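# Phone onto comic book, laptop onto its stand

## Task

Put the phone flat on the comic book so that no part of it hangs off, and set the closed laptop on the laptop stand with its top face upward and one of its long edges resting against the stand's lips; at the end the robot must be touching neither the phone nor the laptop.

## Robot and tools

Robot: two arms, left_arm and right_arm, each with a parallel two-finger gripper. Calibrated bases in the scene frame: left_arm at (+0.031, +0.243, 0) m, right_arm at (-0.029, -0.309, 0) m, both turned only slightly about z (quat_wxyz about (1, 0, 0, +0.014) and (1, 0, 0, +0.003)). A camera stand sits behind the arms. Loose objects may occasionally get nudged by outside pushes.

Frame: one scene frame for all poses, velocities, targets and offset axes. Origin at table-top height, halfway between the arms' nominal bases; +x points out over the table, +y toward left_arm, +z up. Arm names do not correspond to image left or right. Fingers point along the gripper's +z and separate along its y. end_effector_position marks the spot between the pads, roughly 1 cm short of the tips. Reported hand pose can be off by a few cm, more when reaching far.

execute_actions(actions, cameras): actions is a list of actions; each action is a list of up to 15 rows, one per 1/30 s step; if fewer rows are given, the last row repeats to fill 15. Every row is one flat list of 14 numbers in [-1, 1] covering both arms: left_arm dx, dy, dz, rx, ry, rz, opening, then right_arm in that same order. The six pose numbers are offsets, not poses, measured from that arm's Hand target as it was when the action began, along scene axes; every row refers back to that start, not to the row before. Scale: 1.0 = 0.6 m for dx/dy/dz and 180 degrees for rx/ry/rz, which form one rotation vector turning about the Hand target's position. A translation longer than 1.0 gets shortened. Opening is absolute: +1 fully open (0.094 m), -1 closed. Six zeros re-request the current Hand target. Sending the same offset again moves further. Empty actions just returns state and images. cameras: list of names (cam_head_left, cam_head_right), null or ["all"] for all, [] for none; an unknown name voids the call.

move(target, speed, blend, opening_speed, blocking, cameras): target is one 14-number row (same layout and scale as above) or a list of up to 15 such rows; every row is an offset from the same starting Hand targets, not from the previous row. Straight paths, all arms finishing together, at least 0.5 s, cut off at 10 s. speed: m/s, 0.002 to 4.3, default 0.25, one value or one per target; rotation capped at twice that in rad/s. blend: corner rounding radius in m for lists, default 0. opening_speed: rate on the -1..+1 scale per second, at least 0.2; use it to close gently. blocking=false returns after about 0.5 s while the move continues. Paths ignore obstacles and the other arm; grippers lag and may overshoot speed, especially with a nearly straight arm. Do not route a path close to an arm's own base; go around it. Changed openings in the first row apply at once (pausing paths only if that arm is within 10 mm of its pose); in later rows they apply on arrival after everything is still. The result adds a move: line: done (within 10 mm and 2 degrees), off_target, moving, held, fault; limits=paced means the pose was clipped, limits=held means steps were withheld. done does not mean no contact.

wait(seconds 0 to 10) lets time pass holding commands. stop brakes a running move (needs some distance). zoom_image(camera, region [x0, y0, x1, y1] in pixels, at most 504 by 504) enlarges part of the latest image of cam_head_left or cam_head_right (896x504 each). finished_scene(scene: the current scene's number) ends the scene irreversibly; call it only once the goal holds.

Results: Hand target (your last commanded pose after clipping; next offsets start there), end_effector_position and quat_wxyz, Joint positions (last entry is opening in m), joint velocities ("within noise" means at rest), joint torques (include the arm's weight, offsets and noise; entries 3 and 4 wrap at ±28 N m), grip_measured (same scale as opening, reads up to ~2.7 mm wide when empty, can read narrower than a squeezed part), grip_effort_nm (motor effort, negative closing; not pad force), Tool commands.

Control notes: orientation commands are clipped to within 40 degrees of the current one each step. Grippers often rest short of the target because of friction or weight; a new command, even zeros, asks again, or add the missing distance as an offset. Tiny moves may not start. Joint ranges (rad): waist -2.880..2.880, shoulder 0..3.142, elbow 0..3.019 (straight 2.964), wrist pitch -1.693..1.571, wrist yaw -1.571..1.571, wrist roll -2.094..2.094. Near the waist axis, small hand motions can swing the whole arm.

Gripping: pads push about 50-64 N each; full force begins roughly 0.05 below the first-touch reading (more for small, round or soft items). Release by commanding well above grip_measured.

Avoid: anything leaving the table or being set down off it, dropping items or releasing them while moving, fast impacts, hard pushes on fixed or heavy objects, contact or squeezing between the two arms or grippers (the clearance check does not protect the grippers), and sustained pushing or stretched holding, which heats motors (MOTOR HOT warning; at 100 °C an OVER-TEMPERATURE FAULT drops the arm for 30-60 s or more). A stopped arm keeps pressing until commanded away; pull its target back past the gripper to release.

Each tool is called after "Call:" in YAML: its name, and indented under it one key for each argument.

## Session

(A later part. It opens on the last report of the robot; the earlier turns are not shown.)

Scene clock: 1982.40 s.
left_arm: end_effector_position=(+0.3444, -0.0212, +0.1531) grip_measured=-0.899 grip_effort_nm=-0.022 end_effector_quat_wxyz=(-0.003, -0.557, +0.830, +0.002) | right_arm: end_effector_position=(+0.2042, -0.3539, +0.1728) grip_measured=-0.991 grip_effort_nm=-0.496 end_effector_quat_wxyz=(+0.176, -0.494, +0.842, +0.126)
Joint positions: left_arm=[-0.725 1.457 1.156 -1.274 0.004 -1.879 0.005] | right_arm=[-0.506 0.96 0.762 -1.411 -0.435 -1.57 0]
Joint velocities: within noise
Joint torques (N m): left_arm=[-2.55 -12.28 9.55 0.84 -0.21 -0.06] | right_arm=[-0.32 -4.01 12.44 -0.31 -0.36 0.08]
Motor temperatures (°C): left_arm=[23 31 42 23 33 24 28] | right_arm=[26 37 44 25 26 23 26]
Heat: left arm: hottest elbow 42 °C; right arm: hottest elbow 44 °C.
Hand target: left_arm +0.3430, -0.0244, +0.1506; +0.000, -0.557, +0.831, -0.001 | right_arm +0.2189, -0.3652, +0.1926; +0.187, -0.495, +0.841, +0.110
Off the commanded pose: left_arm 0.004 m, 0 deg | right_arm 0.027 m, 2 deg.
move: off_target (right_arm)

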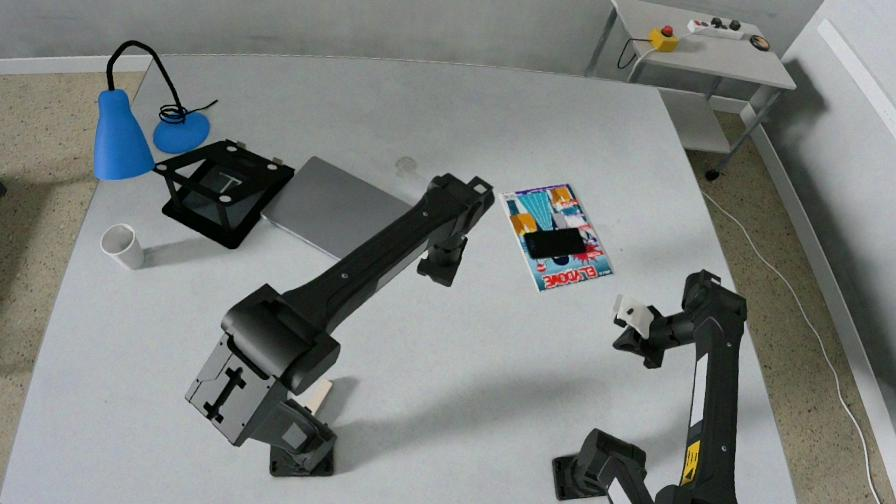

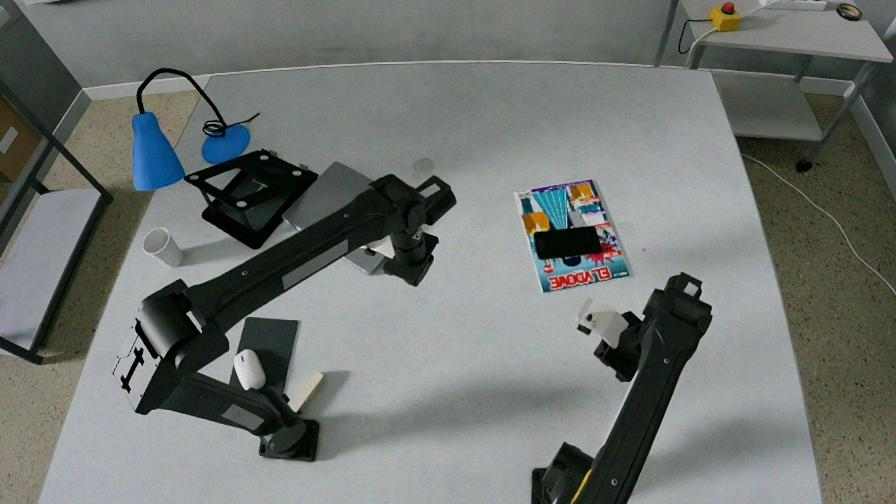

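Call:
move:
  target:
    - [-0.02,0.64,0.25,0,0,-0.01,0.5,0,0,0,0,0,0,-1]
    - [0.36,0.895,0.18,0,0,-0.01,0.5,0,0,0,0,0,0,-1]
    - [0.36,0.895,0.06,0,0,-0.01,0.5,0,0,0,0,0,0,-1]
  speed: [0.35,0.3,0.15]

Call:
zoom_image:
  camera: "cam_head_right"
  region: [150, 90, 330, 234]

Scene clock: 1990.10 s.
left_arm: end_effector_position=(+0.5605, +0.5064, +0.1924) grip_measured=+0.498 grip_effort_nm=0.129 end_effector_quat_wxyz=(+0.000, -0.543, +0.840, +0.001) | right_arm: end_effector_position=(+0.2042, -0.3538, +0.1729) grip_measured=-0.991 grip_effort_nm=-0.496 end_effector_quat_wxyz=(+0.176, -0.494, +0.842, +0.126)
Joint positions: left_arm=[0.433 1.907 1.841 -1.506 -0.002 -0.685 0.07] | right_arm=[-0.506 0.96 0.762 -1.411 -0.435 -1.57 0]
Joint velocities: within noise
Joint torques (N m): left_arm=[-0.73 -19.96 9.87 0.87 0.04 0.07] | right_arm=[-0.26 -4.13 12.45 -0.31 -0.36 0.08]
Motor temperatures (°C): left_arm=[23 30 42 23 33 24 28] | right_arm=[26 37 46 25 26 23 26]
Heat: left arm: hottest elbow 42 °C; right arm: hottest elbow 46 °C.
Hand target: left_arm +0.5588, +0.5128, +0.1864; -0.001, -0.544, +0.839, -0.001 | right_arm +0.2189, -0.3651, +0.1926; +0.187, -0.495, +0.841, +0.110
Off the commanded pose: left_arm 0.009 m, 0 deg | right_arm 0.027 m, 2 deg.
move: off_target (right_arm)

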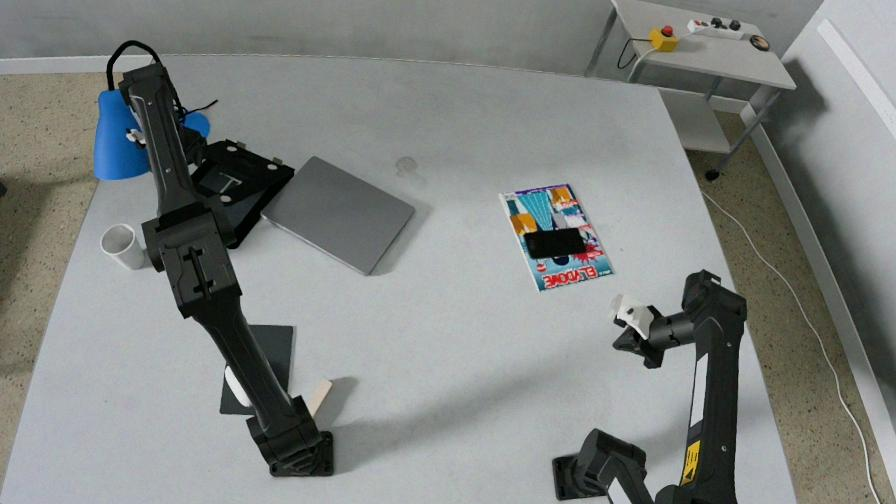

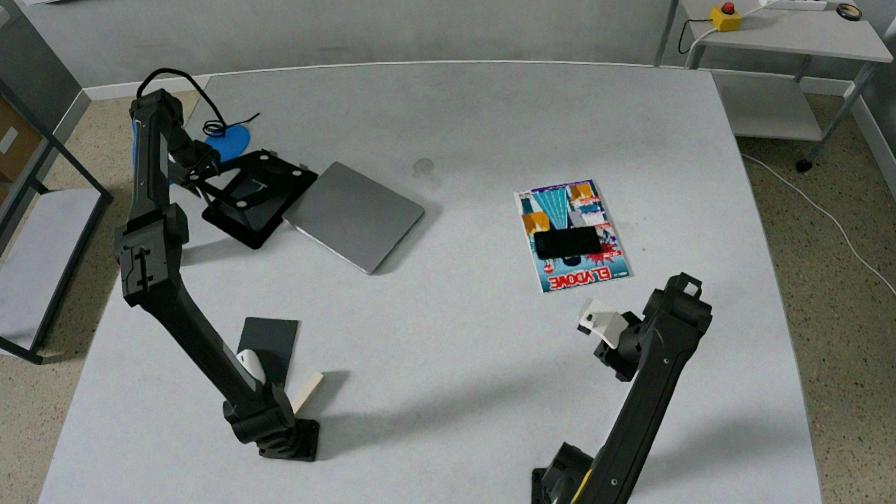

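Scaled by 2.800.

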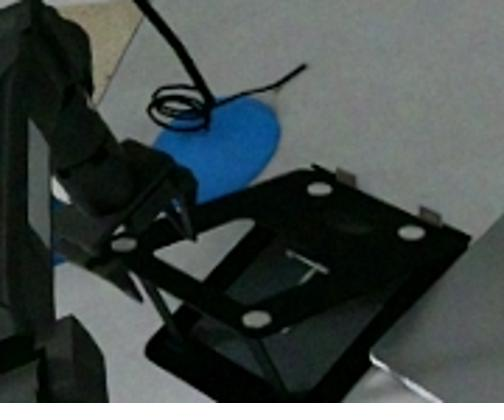

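Call:
move:
  target:
    - [0.0,0.005,-0.16,0,0,0,0.4,0,0,0,0,0,0,-1]
    - [0.0,0.005,-0.16,0,0,0,-0.95,0,0,0,0,0,0,-1]
  speed: 0.15
  opening_speed: 1
  cameras: ["cam_head_right"]

Call:
zoom_image:
  camera: "cam_head_right"
  region: [150, 90, 330, 234]

Scene clock: 1996.50 s.
left_arm: end_effector_position=(+0.5678, +0.5005, +0.1311) grip_measured=-0.371 grip_effort_nm=-1.009 end_effector_quat_wxyz=(+0.025, -0.535, +0.844, -0.005) | right_arm: end_effector_position=(+0.2042, -0.3538, +0.1729) grip_measured=-0.991 grip_effort_nm=-0.491 end_effector_quat_wxyz=(+0.176, -0.494, +0.842, +0.126)
Joint positions: left_arm=[0.421 1.908 1.679 -1.291 0.004 -0.681 0.03] | right_arm=[-0.506 0.96 0.762 -1.411 -0.435 -1.57 0]
Joint velocities: within noise
Joint torques (N m): left_arm=[1.2 -16.85 8.08 1.46 -0.14 0.12] | right_arm=[-0.32 -4.13 12.45 -0.29 -0.36 0.08]
Motor temperatures (°C): left_arm=[23 31 41 23 32 24 28] | right_arm=[26 37 47 25 26 23 26]
Heat: left arm: hottest elbow 41 °C; right arm: hottest elbow 47 °C.
Hand target: left_arm +0.5590, +0.5157, +0.0905; -0.001, -0.544, +0.839, -0.001 | right_arm +0.2189, -0.3651, +0.1926; +0.187, -0.495, +0.841, +0.110
Off the commanded pose: left_arm 0.044 m, 3 deg | right_arm 0.027 m, 2 deg.
move: off_target (left_arm, right_arm); target 2's new opening was sent with left_arm's hand 0.044 m and 3 deg from that target
Images, in order (width x height): cam_head_right 896x504.

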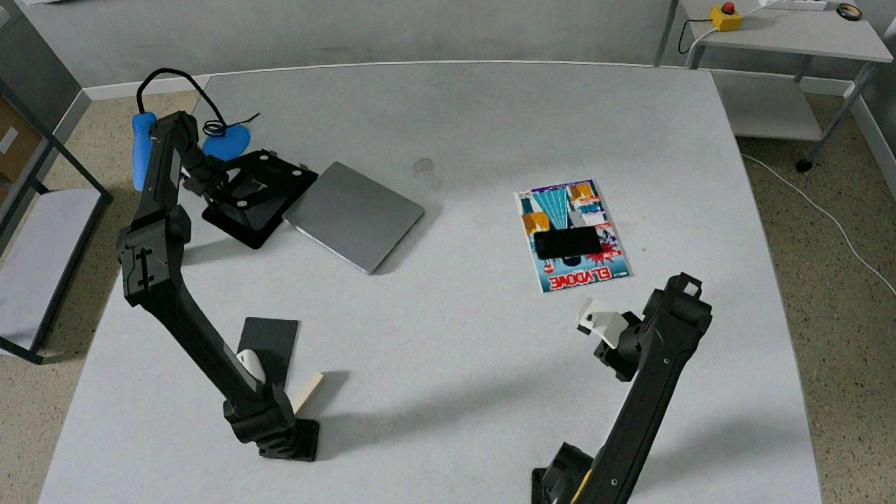

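Scaled by 2.800.

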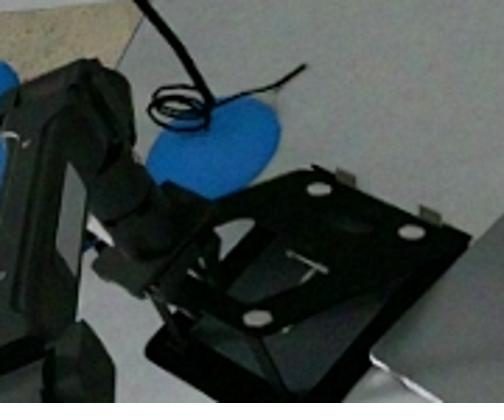

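Call:
move:
  target:
    - [-0.08,0.07,0.03,0,0,0,-0.95,0,0,0,0,0,0,-1]
    - [-0.16,0.06,0.2,0,0,0,-0.95,0,0,0,0,0,0,-1]
    - [-0.32,-0.16,0.25,0,0,0.0,-0.95,0,0,0,0,0,0,-1]
  speed: 0.12
  cameras: ["cam_head_right"]

Scene clock: 2003.70 s.
left_arm: end_effector_position=(+0.3762, +0.4259, +0.2334) grip_measured=-0.687 grip_effort_nm=-0.955 end_effector_quat_wxyz=(+0.003, -0.548, +0.837, -0.011) | right_arm: end_effector_position=(+0.2042, -0.3538, +0.1729) grip_measured=-0.991 grip_effort_nm=-0.496 end_effector_quat_wxyz=(+0.176, -0.494, +0.842, +0.126)
Joint positions: left_arm=[0.469 1.359 1.271 -1.475 0.021 -0.662 0.015] | right_arm=[-0.506 0.96 0.762 -1.411 -0.435 -1.57 0]
Joint velocities: within noise
Joint torques (N m): left_arm=[-2.02 -14.04 9.91 -0.62 -0.76 0.02] | right_arm=[-0.38 -4.13 12.42 -0.29 -0.36 0.08]
Motor temperatures (°C): left_arm=[23 30 41 23 32 24 28] | right_arm=[26 37 48 25 26 23 26]
Heat: left arm: hottest elbow 41 °C; right arm: hottest elbow 48 °C.
Hand target: left_arm +0.3669, +0.4197, +0.2406; -0.001, -0.544, +0.839, -0.001 | right_arm +0.2189, -0.3651, +0.1926; +0.187, -0.495, +0.841, +0.110
Off the commanded pose: left_arm 0.013 m, 1 deg | right_arm 0.027 m, 2 deg.
move: off_target (left_arm, right_arm)
Images, in order (width x height): cam_head_right 896x504.

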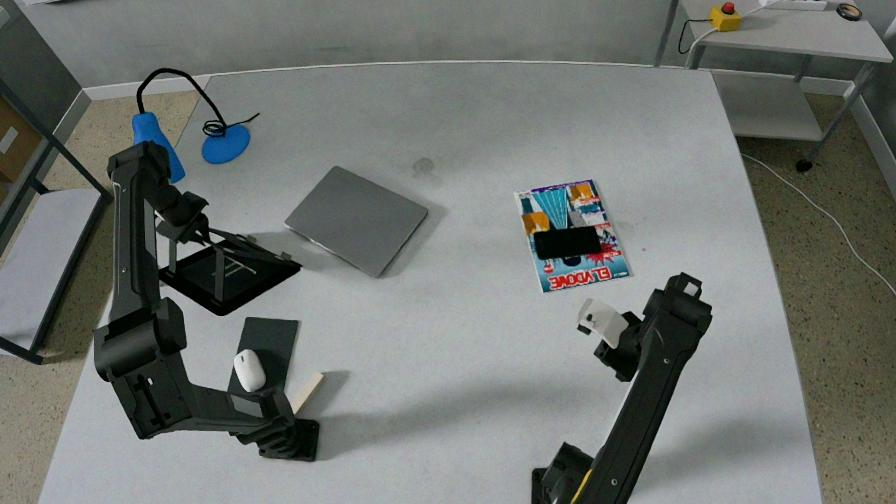

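Call:
move:
  target:
    - [-0.1,-0.15,0.12,0,0,0,-0.95,0,0,0,0,0,0,-1]
    - [-0.12,-0.65,0.12,0,0,0,-0.95,0,0,0,0,0,0,-1]
    - [-0.05,-0.767,0.08,0,0,0,-0.95,0,0,0,0,0,0,-1]
  speed: 0.15
  blend: 0.03

Call:
zoom_image:
  camera: "cam_head_left"
  region: [230, 130, 560, 350]

Scene clock: 2012.03 s.
left_arm: end_effector_position=(+0.3168, -0.0157, +0.2580) grip_measured=-0.929 grip_effort_nm=-1.009 end_effector_quat_wxyz=(-0.019, -0.537, +0.842, +0.049) | right_arm: end_effector_position=(+0.2042, -0.3538, +0.1729) grip_measured=-0.991 grip_effort_nm=-0.491 end_effector_quat_wxyz=(+0.176, -0.494, +0.842, +0.126)
Joint positions: left_arm=[-0.758 1.414 1.386 -1.648 0.01 -1.864 0.003] | right_arm=[-0.506 0.96 0.762 -1.411 -0.435 -1.57 0]
Joint velocities: within noise
Joint torques (N m): left_arm=[-2.26 -12.81 18.74 0.94 -0.3 -0.3] | right_arm=[-0.44 -4.19 12.44 -0.28 -0.36 0.08]
Motor temperatures (°C): left_arm=[23 30 41 23 32 24 29] | right_arm=[26 37 50 25 26 23 26]
Heat: left arm: hottest elbow 41 °C; right arm: hottest elbow 50 °C.
Hand target: left_arm +0.3371, -0.0405, +0.2886; +0.000, -0.544, +0.839, -0.001 | right_arm +0.2189, -0.3651, +0.1926; +0.187, -0.495, +0.841, +0.110
Off the commanded pose: left_arm 0.044 m, 6 deg | right_arm 0.027 m, 2 deg.
move: off_target (left_arm, right_arm)

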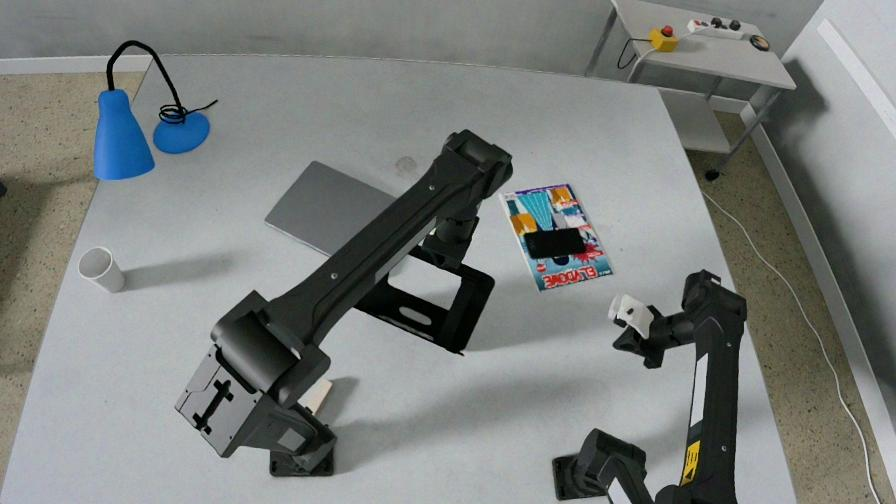

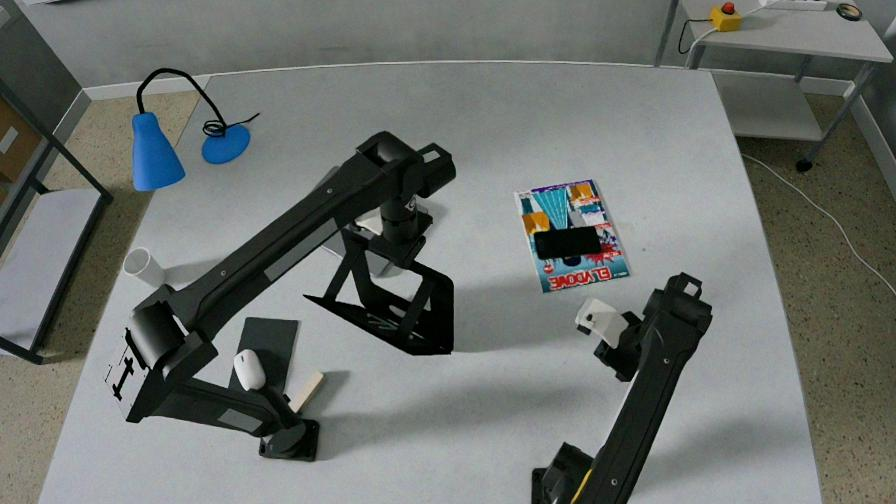

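Scaled by 1.527.

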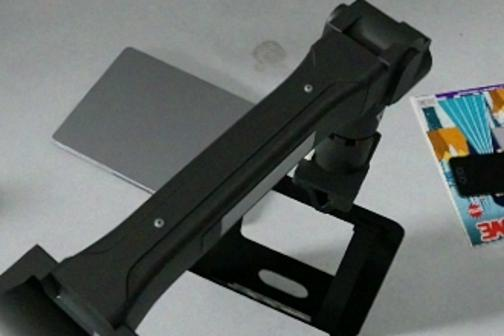

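Call:
move:
  target: [0.1,-0.1,0.08,-0.135,-0.2425,0,-1,0,0,0,0,0,0,-1]
  speed: 0.15

Call:
zoom_image:
  camera: "cam_head_right"
  region: [280, 130, 560, 370]

Scene clock: 2023.37 s.
left_arm: end_effector_position=(+0.3951, -0.0909, +0.2737) grip_measured=-0.930 grip_effort_nm=-1.013 end_effector_quat_wxyz=(+0.178, -0.513, +0.785, -0.299) | right_arm: end_effector_position=(+0.2042, -0.3538, +0.1729) grip_measured=-0.991 grip_effort_nm=-0.496 end_effector_quat_wxyz=(+0.176, -0.494, +0.842, +0.126)
Joint positions: left_arm=[-0.851 1.235 1.111 -0.77 -0.236 -1.897 0.003] | right_arm=[-0.506 0.96 0.762 -1.411 -0.435 -1.57 0]
Joint velocities: within noise
Joint torques (N m): left_arm=[-2.61 -16.91 14.38 3.49 -0.67 0.29] | right_arm=[-0.32 -4.13 12.45 -0.29 -0.37 0.09]
Motor temperatures (°C): left_arm=[23 30 44 24 32 24 29] | right_arm=[26 37 51 25 26 23 26]
Heat: left arm: hottest elbow 44 °C; right arm: hottest elbow 51 °C.
Hand target: left_arm +0.3971, -0.1005, +0.3366; +0.198, -0.493, +0.761, -0.374 | right_arm +0.2189, -0.3651, +0.1926; +0.187, -0.495, +0.841, +0.110
Off the commanded pose: left_arm 0.064 m, 10 deg | right_arm 0.027 m, 2 deg.
move: off_target (left_arm, right_arm)

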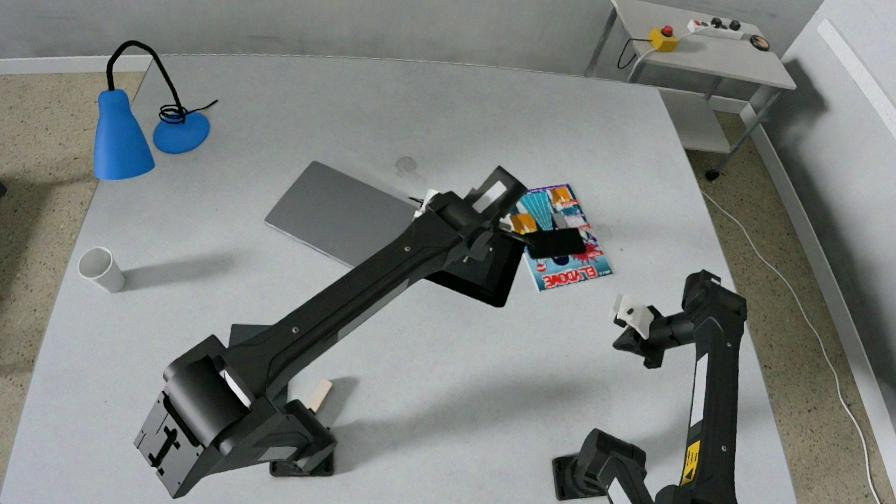

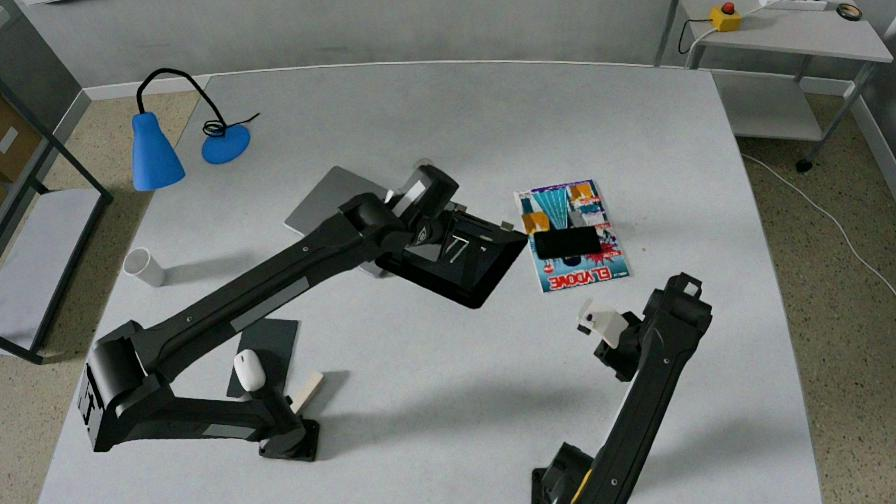

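Scaled by 1.800.

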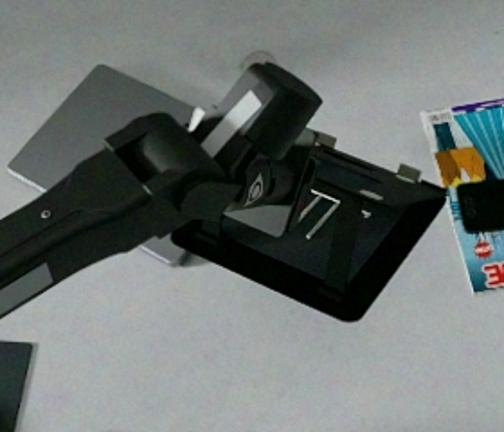

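Call:
move:
  target:
    - [-0.018,0.068,0,0,0,0,-1,0,0,0,0,0,0,-1]
    - [-0.018,0.068,-0.2,0,0,0,-1,0,0,0,0,0,0,-1]
  speed: 0.1

Call:
zoom_image:
  camera: "cam_head_right"
  region: [280, 130, 560, 370]

Scene clock: 2028.57 s.
left_arm: end_effector_position=(+0.3731, -0.0551, +0.1960) grip_measured=-0.931 grip_effort_nm=-1.009 end_effector_quat_wxyz=(+0.188, -0.492, +0.778, -0.341) | right_arm: end_effector_position=(+0.2042, -0.3538, +0.1729) grip_measured=-0.991 grip_effort_nm=-0.496 end_effector_quat_wxyz=(+0.176, -0.494, +0.842, +0.126)
Joint positions: left_arm=[-0.823 1.132 0.778 -0.438 -0.208 -1.837 0.003] | right_arm=[-0.506 0.96 0.762 -1.411 -0.435 -1.57 0]
Joint velocities: within noise
Joint torques (N m): left_arm=[0.62 -9.99 12.45 3.19 -0.13 0.04] | right_arm=[-0.38 -4.07 12.44 -0.28 -0.36 0.09]
Motor temperatures (°C): left_arm=[23 30 44 24 32 24 29] | right_arm=[26 37 51 25 26 23 26]
Heat: left arm: hottest elbow 44 °C; right arm: hottest elbow 51 °C.
Hand target: left_arm +0.3862, -0.0597, +0.2165; +0.197, -0.493, +0.761, -0.374 | right_arm +0.2189, -0.3651, +0.1926; +0.187, -0.495, +0.841, +0.110
Off the commanded pose: left_arm 0.025 m, 4 deg | right_arm 0.027 m, 2 deg.
move: off_target (left_arm, right_arm)

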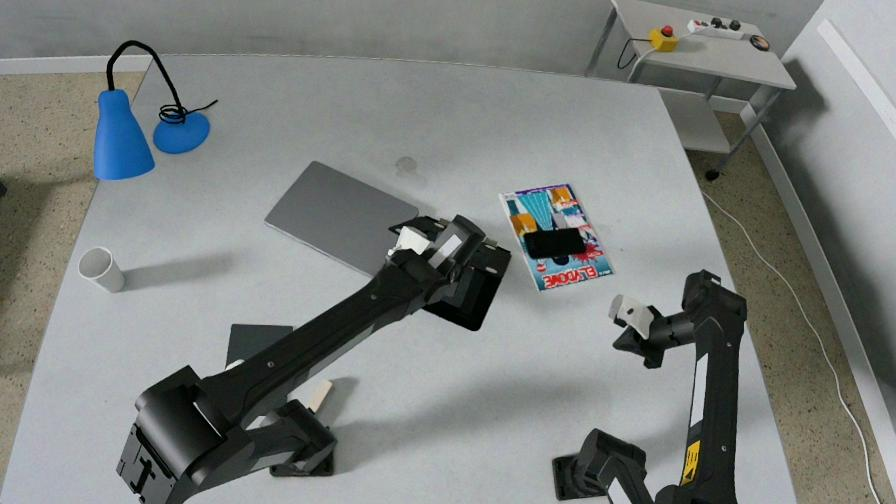

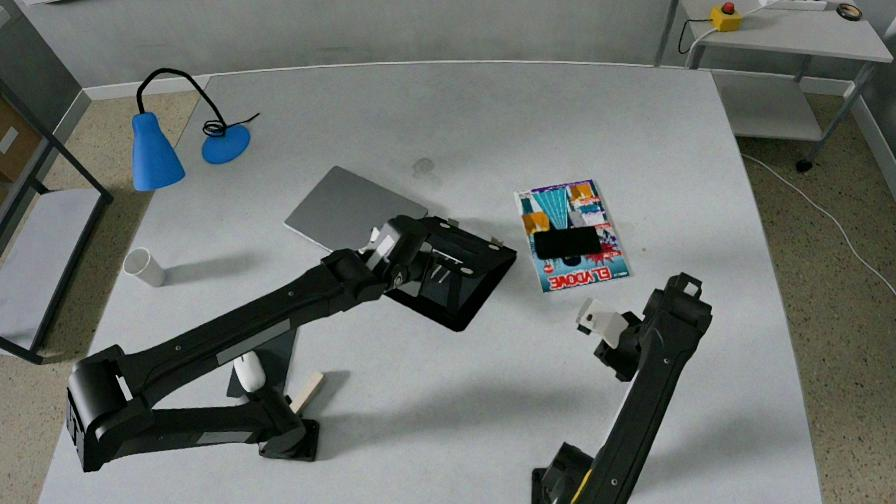

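Scaled by 1.800.

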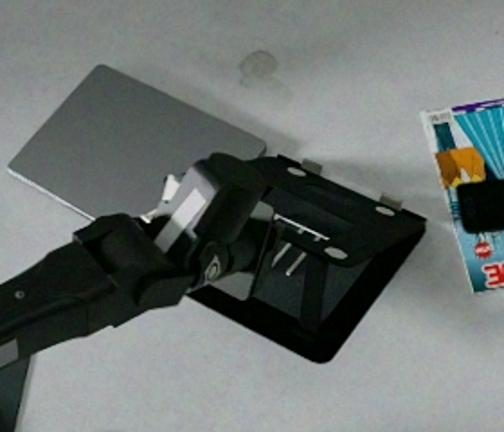

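Call:
move:
  target:
    - [0,0,0.06,0,0,0,-1,0,0,0,0,0,0,-1]
    - [0.028,-0.075,0.06,0,0,0,-1,0,0,0,0,0,0,-1]
    - [0.028,-0.075,-0.1,0,0,0,-1,0,0,0,0,0,0,-1]
  speed: 0.1

Call:
zoom_image:
  camera: "cam_head_right"
  region: [280, 130, 560, 370]

Scene clock: 2035.30 s.
left_arm: end_effector_position=(+0.4079, -0.0953, +0.1696) grip_measured=-0.931 grip_effort_nm=-1.004 end_effector_quat_wxyz=(+0.212, -0.491, +0.758, -0.372) | right_arm: end_effector_position=(+0.2042, -0.3538, +0.1729) grip_measured=-0.991 grip_effort_nm=-0.491 end_effector_quat_wxyz=(+0.176, -0.494, +0.842, +0.126)
Joint positions: left_arm=[-0.848 1.305 0.798 -0.207 -0.262 -1.848 0.003] | right_arm=[-0.506 0.96 0.762 -1.411 -0.435 -1.57 0]
Joint velocities: within noise
Joint torques (N m): left_arm=[-2.14 -9.11 9.85 2.45 0.46 -0.18] | right_arm=[-0.32 -4.13 12.44 -0.29 -0.36 0.08]
Motor temperatures (°C): left_arm=[23 29 44 24 32 24 29] | right_arm=[26 36 52 25 26 23 26]
Heat: left arm: hottest elbow 44 °C; right arm: hottest elbow 52 °C.
Hand target: left_arm +0.4031, -0.1048, +0.1565; +0.197, -0.493, +0.761, -0.374 | right_arm +0.2189, -0.3651, +0.1926; +0.187, -0.495, +0.841, +0.110
Off the commanded pose: left_arm 0.017 m, 2 deg | right_arm 0.027 m, 2 deg.
move: off_target (left_arm, right_arm)

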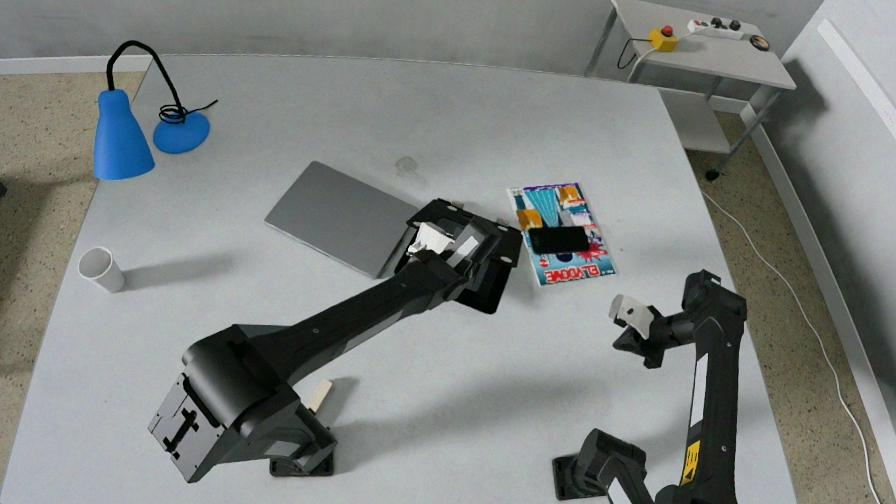

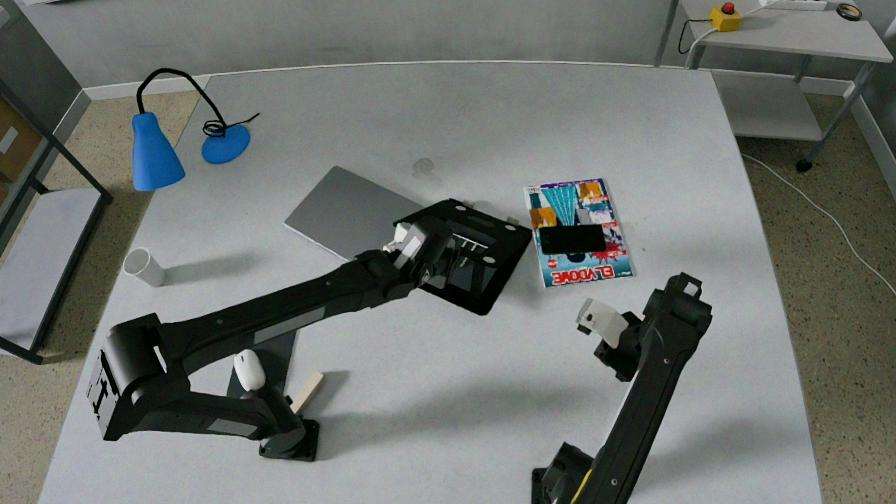

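Scaled by 1.800.

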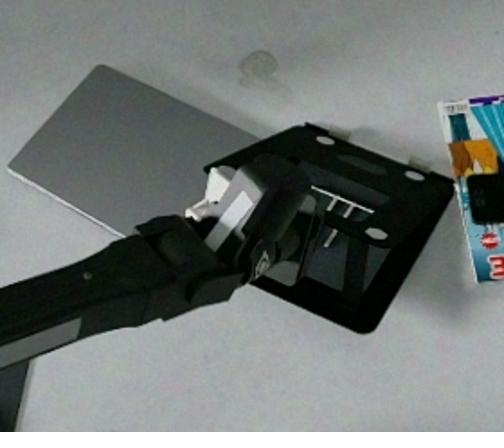

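Call:
move:
  target:
    - [0,0,-0.03,0,0,0,0.2,0,0,0,0,0,0,-1]
    - [-0.14,0.078,0.12,0,0,0,0.2,0,0,0,0,0,0,-1]
    - [-0.3,0.3,0.3,0.1,0.2,0,0.2,0,0,0,0,0,0,-1]
  speed: 0.15
  opening_speed: 0.8

Call:
zoom_image:
  camera: "cam_head_right"
  region: [280, 130, 560, 370]

Call:
zoom_image:
  camera: "cam_head_left"
  region: [280, 130, 560, 370]

Scene clock: 2043.97 s.
left_arm: end_effector_position=(+0.2128, +0.0798, +0.3100) grip_measured=+0.198 grip_effort_nm=0.125 end_effector_quat_wxyz=(+0.022, -0.546, +0.836, -0.060) | right_arm: end_effector_position=(+0.2042, -0.3538, +0.1729) grip_measured=-0.991 grip_effort_nm=-0.496 end_effector_quat_wxyz=(+0.176, -0.494, +0.842, +0.126)
Joint positions: left_arm=[-0.766 0.903 1.13 -1.67 -0.013 -1.893 0.056] | right_arm=[-0.506 0.96 0.762 -1.411 -0.435 -1.57 0]
Joint velocities: within noise
Joint torques (N m): left_arm=[-0.5 -4.42 16.77 -0.09 0.05 0.09] | right_arm=[-0.38 -4.07 12.44 -0.32 -0.36 0.08]
Motor temperatures (°C): left_arm=[23 29 44 24 31 24 29] | right_arm=[26 36 52 25 26 23 26]
Heat: left arm: hottest elbow 44 °C; right arm: hottest elbow 52 °C.
Hand target: left_arm +0.2230, +0.0752, +0.3366; +0.027, -0.547, +0.832, -0.082 | right_arm +0.2189, -0.3651, +0.1926; +0.187, -0.495, +0.841, +0.110
Off the commanded pose: left_arm 0.029 m, 3 deg | right_arm 0.027 m, 2 deg.
joint sent to its limit (left arm) — joint 4 (wrist pitch), lower limit. The joint targets still meet the commanded pose.
move: off_target (left_arm, right_arm)

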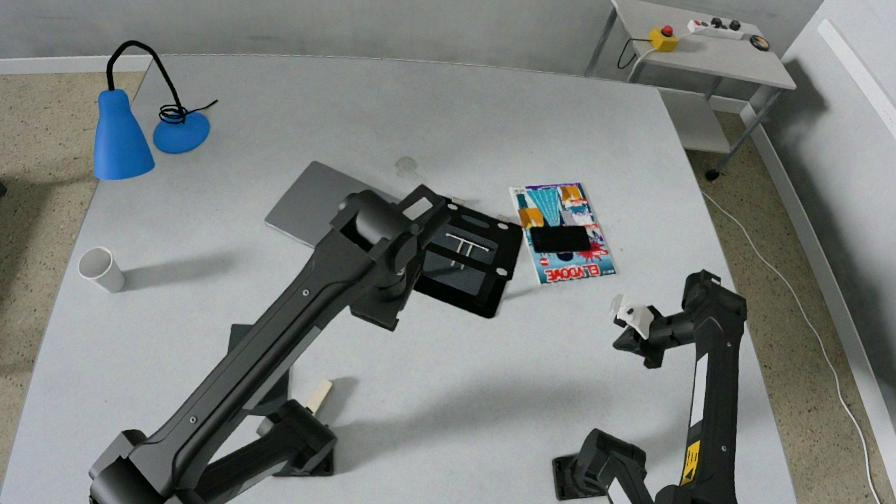

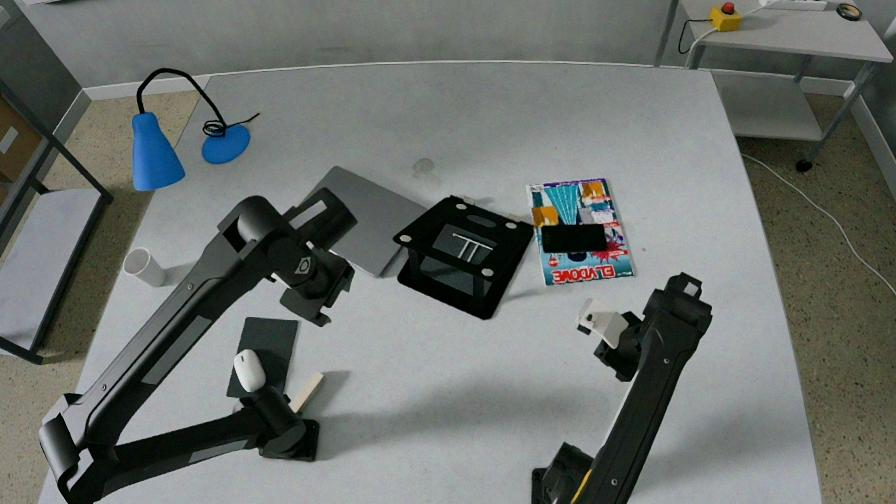

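Scaled by 1.800.

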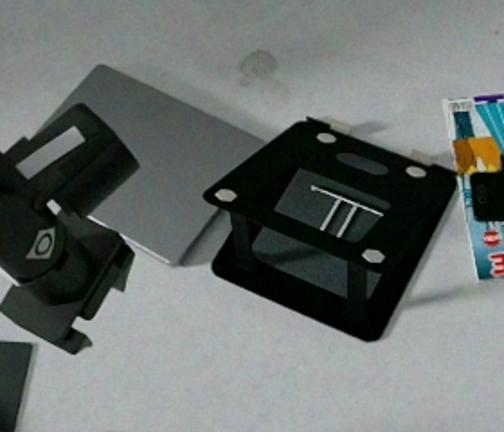

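Scaled by 1.800.

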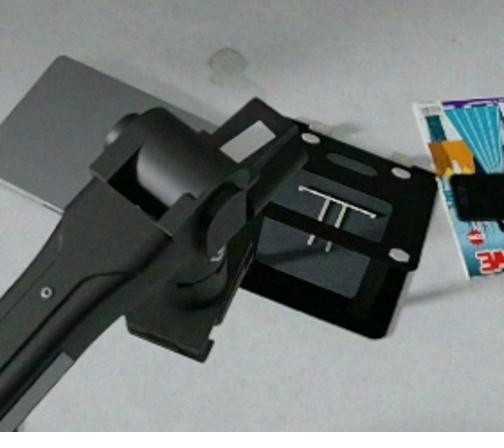

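Call:
move:
  target:
    - [0.24,0.13,-0.3,0.146,-0.2586,-0.475,-1,0,0,0,0,0,0,-1]
  speed: 0.35

Call:
zoom_image:
  camera: "cam_head_right"
  region: [280, 130, 560, 370]

Scene clock: 2059.97 s.
left_arm: end_effector_position=(+0.3641, +0.1490, +0.1607) grip_measured=-0.981 grip_effort_nm=-0.994 end_effector_quat_wxyz=(+0.367, +0.232, +0.895, -0.100) | right_arm: end_effector_position=(+0.2042, -0.3538, +0.1729) grip_measured=-0.991 grip_effort_nm=-0.496 end_effector_quat_wxyz=(+0.176, -0.494, +0.842, +0.126)
Joint positions: left_arm=[-0.17 0.827 0.517 -0.516 0.264 0.262 0.001] | right_arm=[-0.506 0.96 0.762 -1.411 -0.435 -1.57 0]
Joint velocities: within noise
Joint torques (N m): left_arm=[-0.73 -4.13 10.56 2.21 0.18 0.11] | right_arm=[-0.32 -4.07 12.44 -0.32 -0.36 0.08]
Motor temperatures (°C): left_arm=[23 28 44 24 31 24 29] | right_arm=[26 36 53 25 26 23 26]
Heat: left arm: hottest elbow 44 °C; right arm: hottest elbow 53 °C.
Hand target: left_arm +0.3670, +0.1533, +0.1566; +0.370, +0.230, +0.895, -0.097 | right_arm +0.2189, -0.3651, +0.1926; +0.187, -0.495, +0.841, +0.110
Off the commanded pose: left_arm 0.007 m, 1 deg | right_arm 0.027 m, 2 deg.
move: off_target (right_arm)

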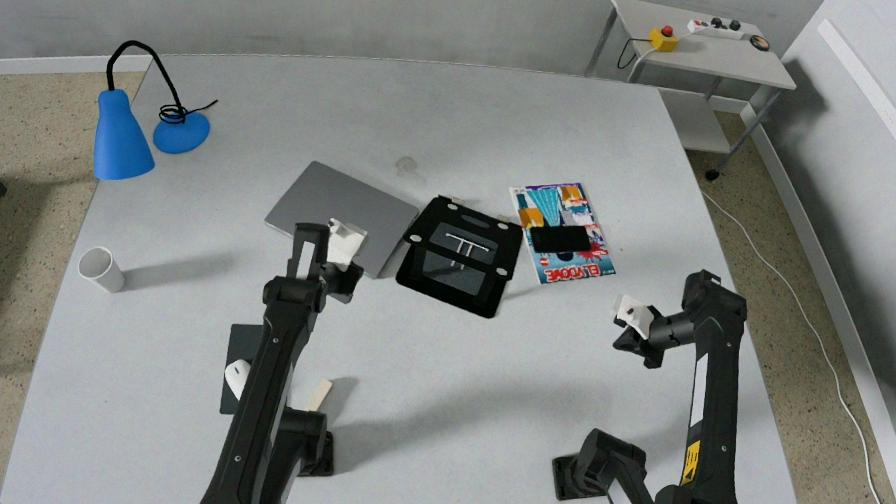

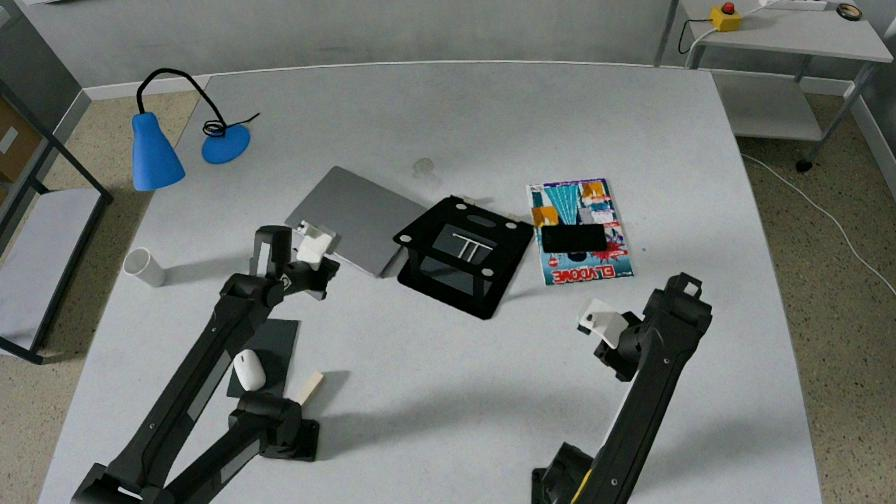

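Scaled by 1.800.

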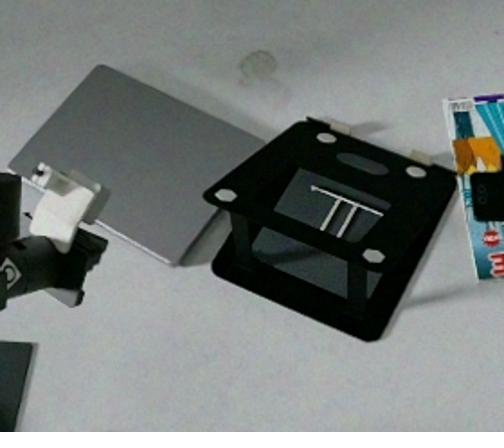

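Call:
move:
  target:
    - [0.01,-0.063,-0.15,0,0,0,-1,0,0,0,0,0,0,-1]
    - [0.01,-0.063,-0.237,0,0,0,-1,0,0,0,0,0,0,-1]
    - [0.15,-0.14,-0.237,0,0,0,-1,0,0,0,0,0,0,-1]
  speed: 0.15

Call:
zoom_image:
  camera: "cam_head_right"
  region: [280, 130, 560, 370]

Scene clock: 2065.07 s.
left_arm: end_effector_position=(+0.4366, +0.0751, +0.0145) grip_measured=-0.981 grip_effort_nm=-0.989 end_effector_quat_wxyz=(+0.364, +0.234, +0.896, -0.102) | right_arm: end_effector_position=(+0.2042, -0.3538, +0.1729) grip_measured=-0.991 grip_effort_nm=-0.496 end_effector_quat_wxyz=(+0.176, -0.494, +0.842, +0.126)
Joint positions: left_arm=[-0.367 1.495 0.496 0.195 0.131 0.118 0.001] | right_arm=[-0.506 0.96 0.762 -1.411 -0.435 -1.57 0]
Joint velocities: within noise
Joint torques (N m): left_arm=[-1.73 -6.95 11.66 1.61 -0.41 -0.07] | right_arm=[-0.5 -4.07 12.44 -0.28 -0.36 0.08]
Motor temperatures (°C): left_arm=[23 28 43 24 31 24 29] | right_arm=[26 36 53 25 26 23 26]
Heat: left arm: hottest elbow 43 °C; right arm: hottest elbow 53 °C.
Hand target: left_arm +0.4570, +0.0692, +0.0144; +0.370, +0.230, +0.895, -0.098 | right_arm +0.2189, -0.3651, +0.1926; +0.187, -0.495, +0.841, +0.110
Off the commanded pose: left_arm 0.021 m, 1 deg | right_arm 0.027 m, 2 deg.
move: off_target (left_arm, right_arm)

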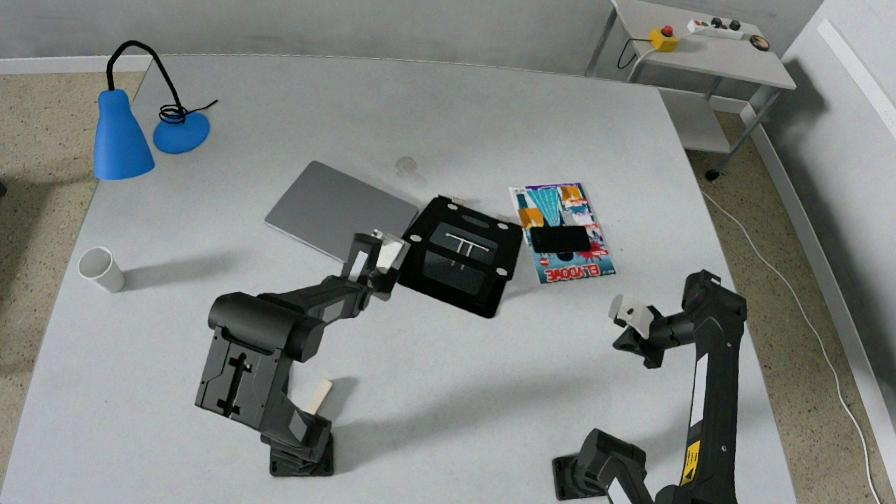

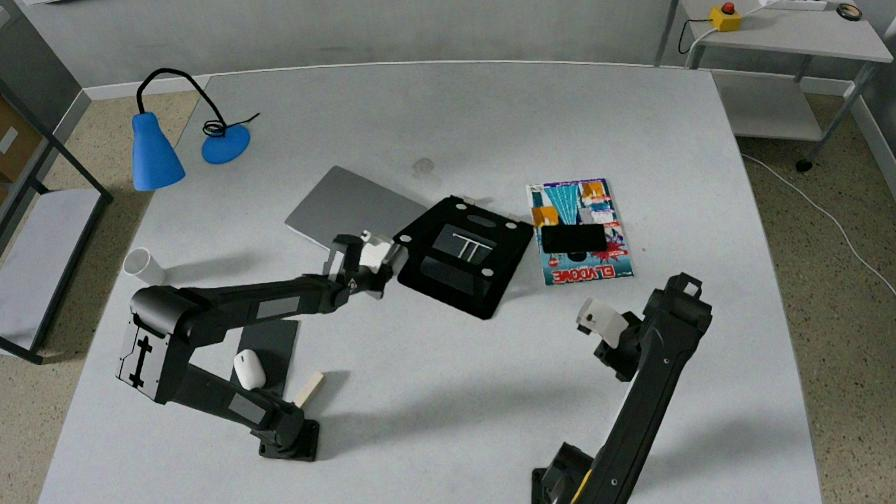

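Scaled by 1.800.

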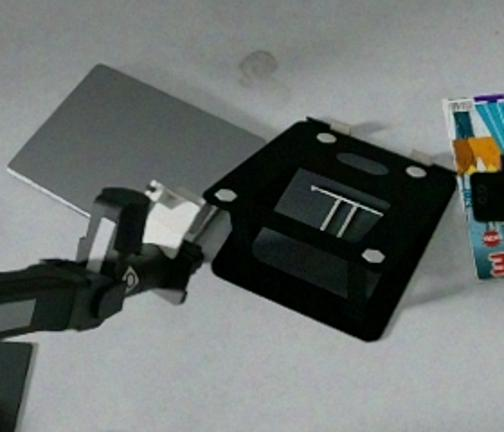

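Call:
move:
  target:
    - [0.085,-0.055,0,0,0,0,-1,0,0,0,0,0,0,-1]
    - [0.2,0.14,0,0,0,0,-1,0,0,0,0,0,0,-1]
  speed: 0.12

Call:
zoom_image:
  camera: "cam_head_right"
  region: [240, 110, 560, 370]

Scene clock: 2069.67 s.
left_arm: end_effector_position=(+0.5478, +0.1291, +0.0160) grip_measured=-0.981 grip_effort_nm=-0.979 end_effector_quat_wxyz=(+0.363, +0.244, +0.892, -0.118) | right_arm: end_effector_position=(+0.2042, -0.3538, +0.1729) grip_measured=-0.991 grip_effort_nm=-0.491 end_effector_quat_wxyz=(+0.176, -0.494, +0.842, +0.126)
Joint positions: left_arm=[-0.139 1.694 0.777 0.072 0.326 0.299 0.001] | right_arm=[-0.506 0.96 0.762 -1.411 -0.435 -1.57 0]
Joint velocities: within noise
Joint torques (N m): left_arm=[1.9 -11.69 12.82 1.06 -0.53 0.13] | right_arm=[-0.38 -4.07 12.44 -0.29 -0.36 0.08]
Motor temperatures (°C): left_arm=[23 28 43 24 31 24 29] | right_arm=[26 36 53 25 26 23 26]
Heat: left arm: hottest elbow 43 °C; right arm: hottest elbow 53 °C.
Hand target: left_arm +0.5770, +0.1533, +0.0144; +0.370, +0.230, +0.895, -0.097 | right_arm +0.2189, -0.3651, +0.1926; +0.187, -0.495, +0.841, +0.110
Off the commanded pose: left_arm 0.038 m, 3 deg | right_arm 0.027 m, 2 deg.
move: off_target (left_arm, right_arm)

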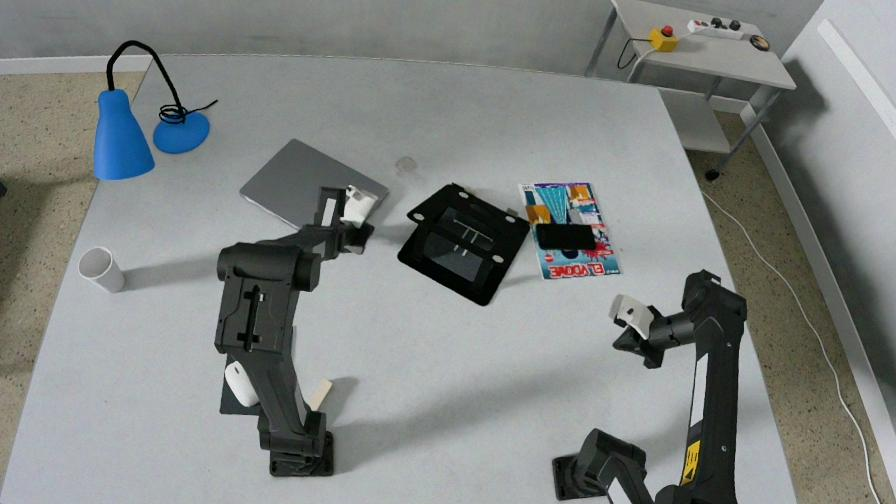

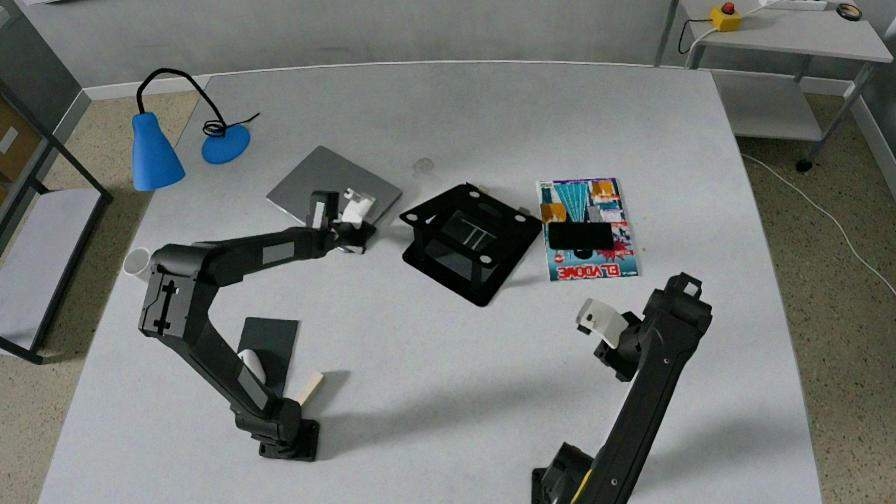

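Scaled by 1.575.

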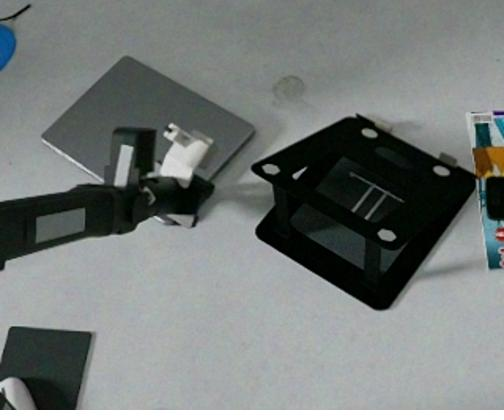

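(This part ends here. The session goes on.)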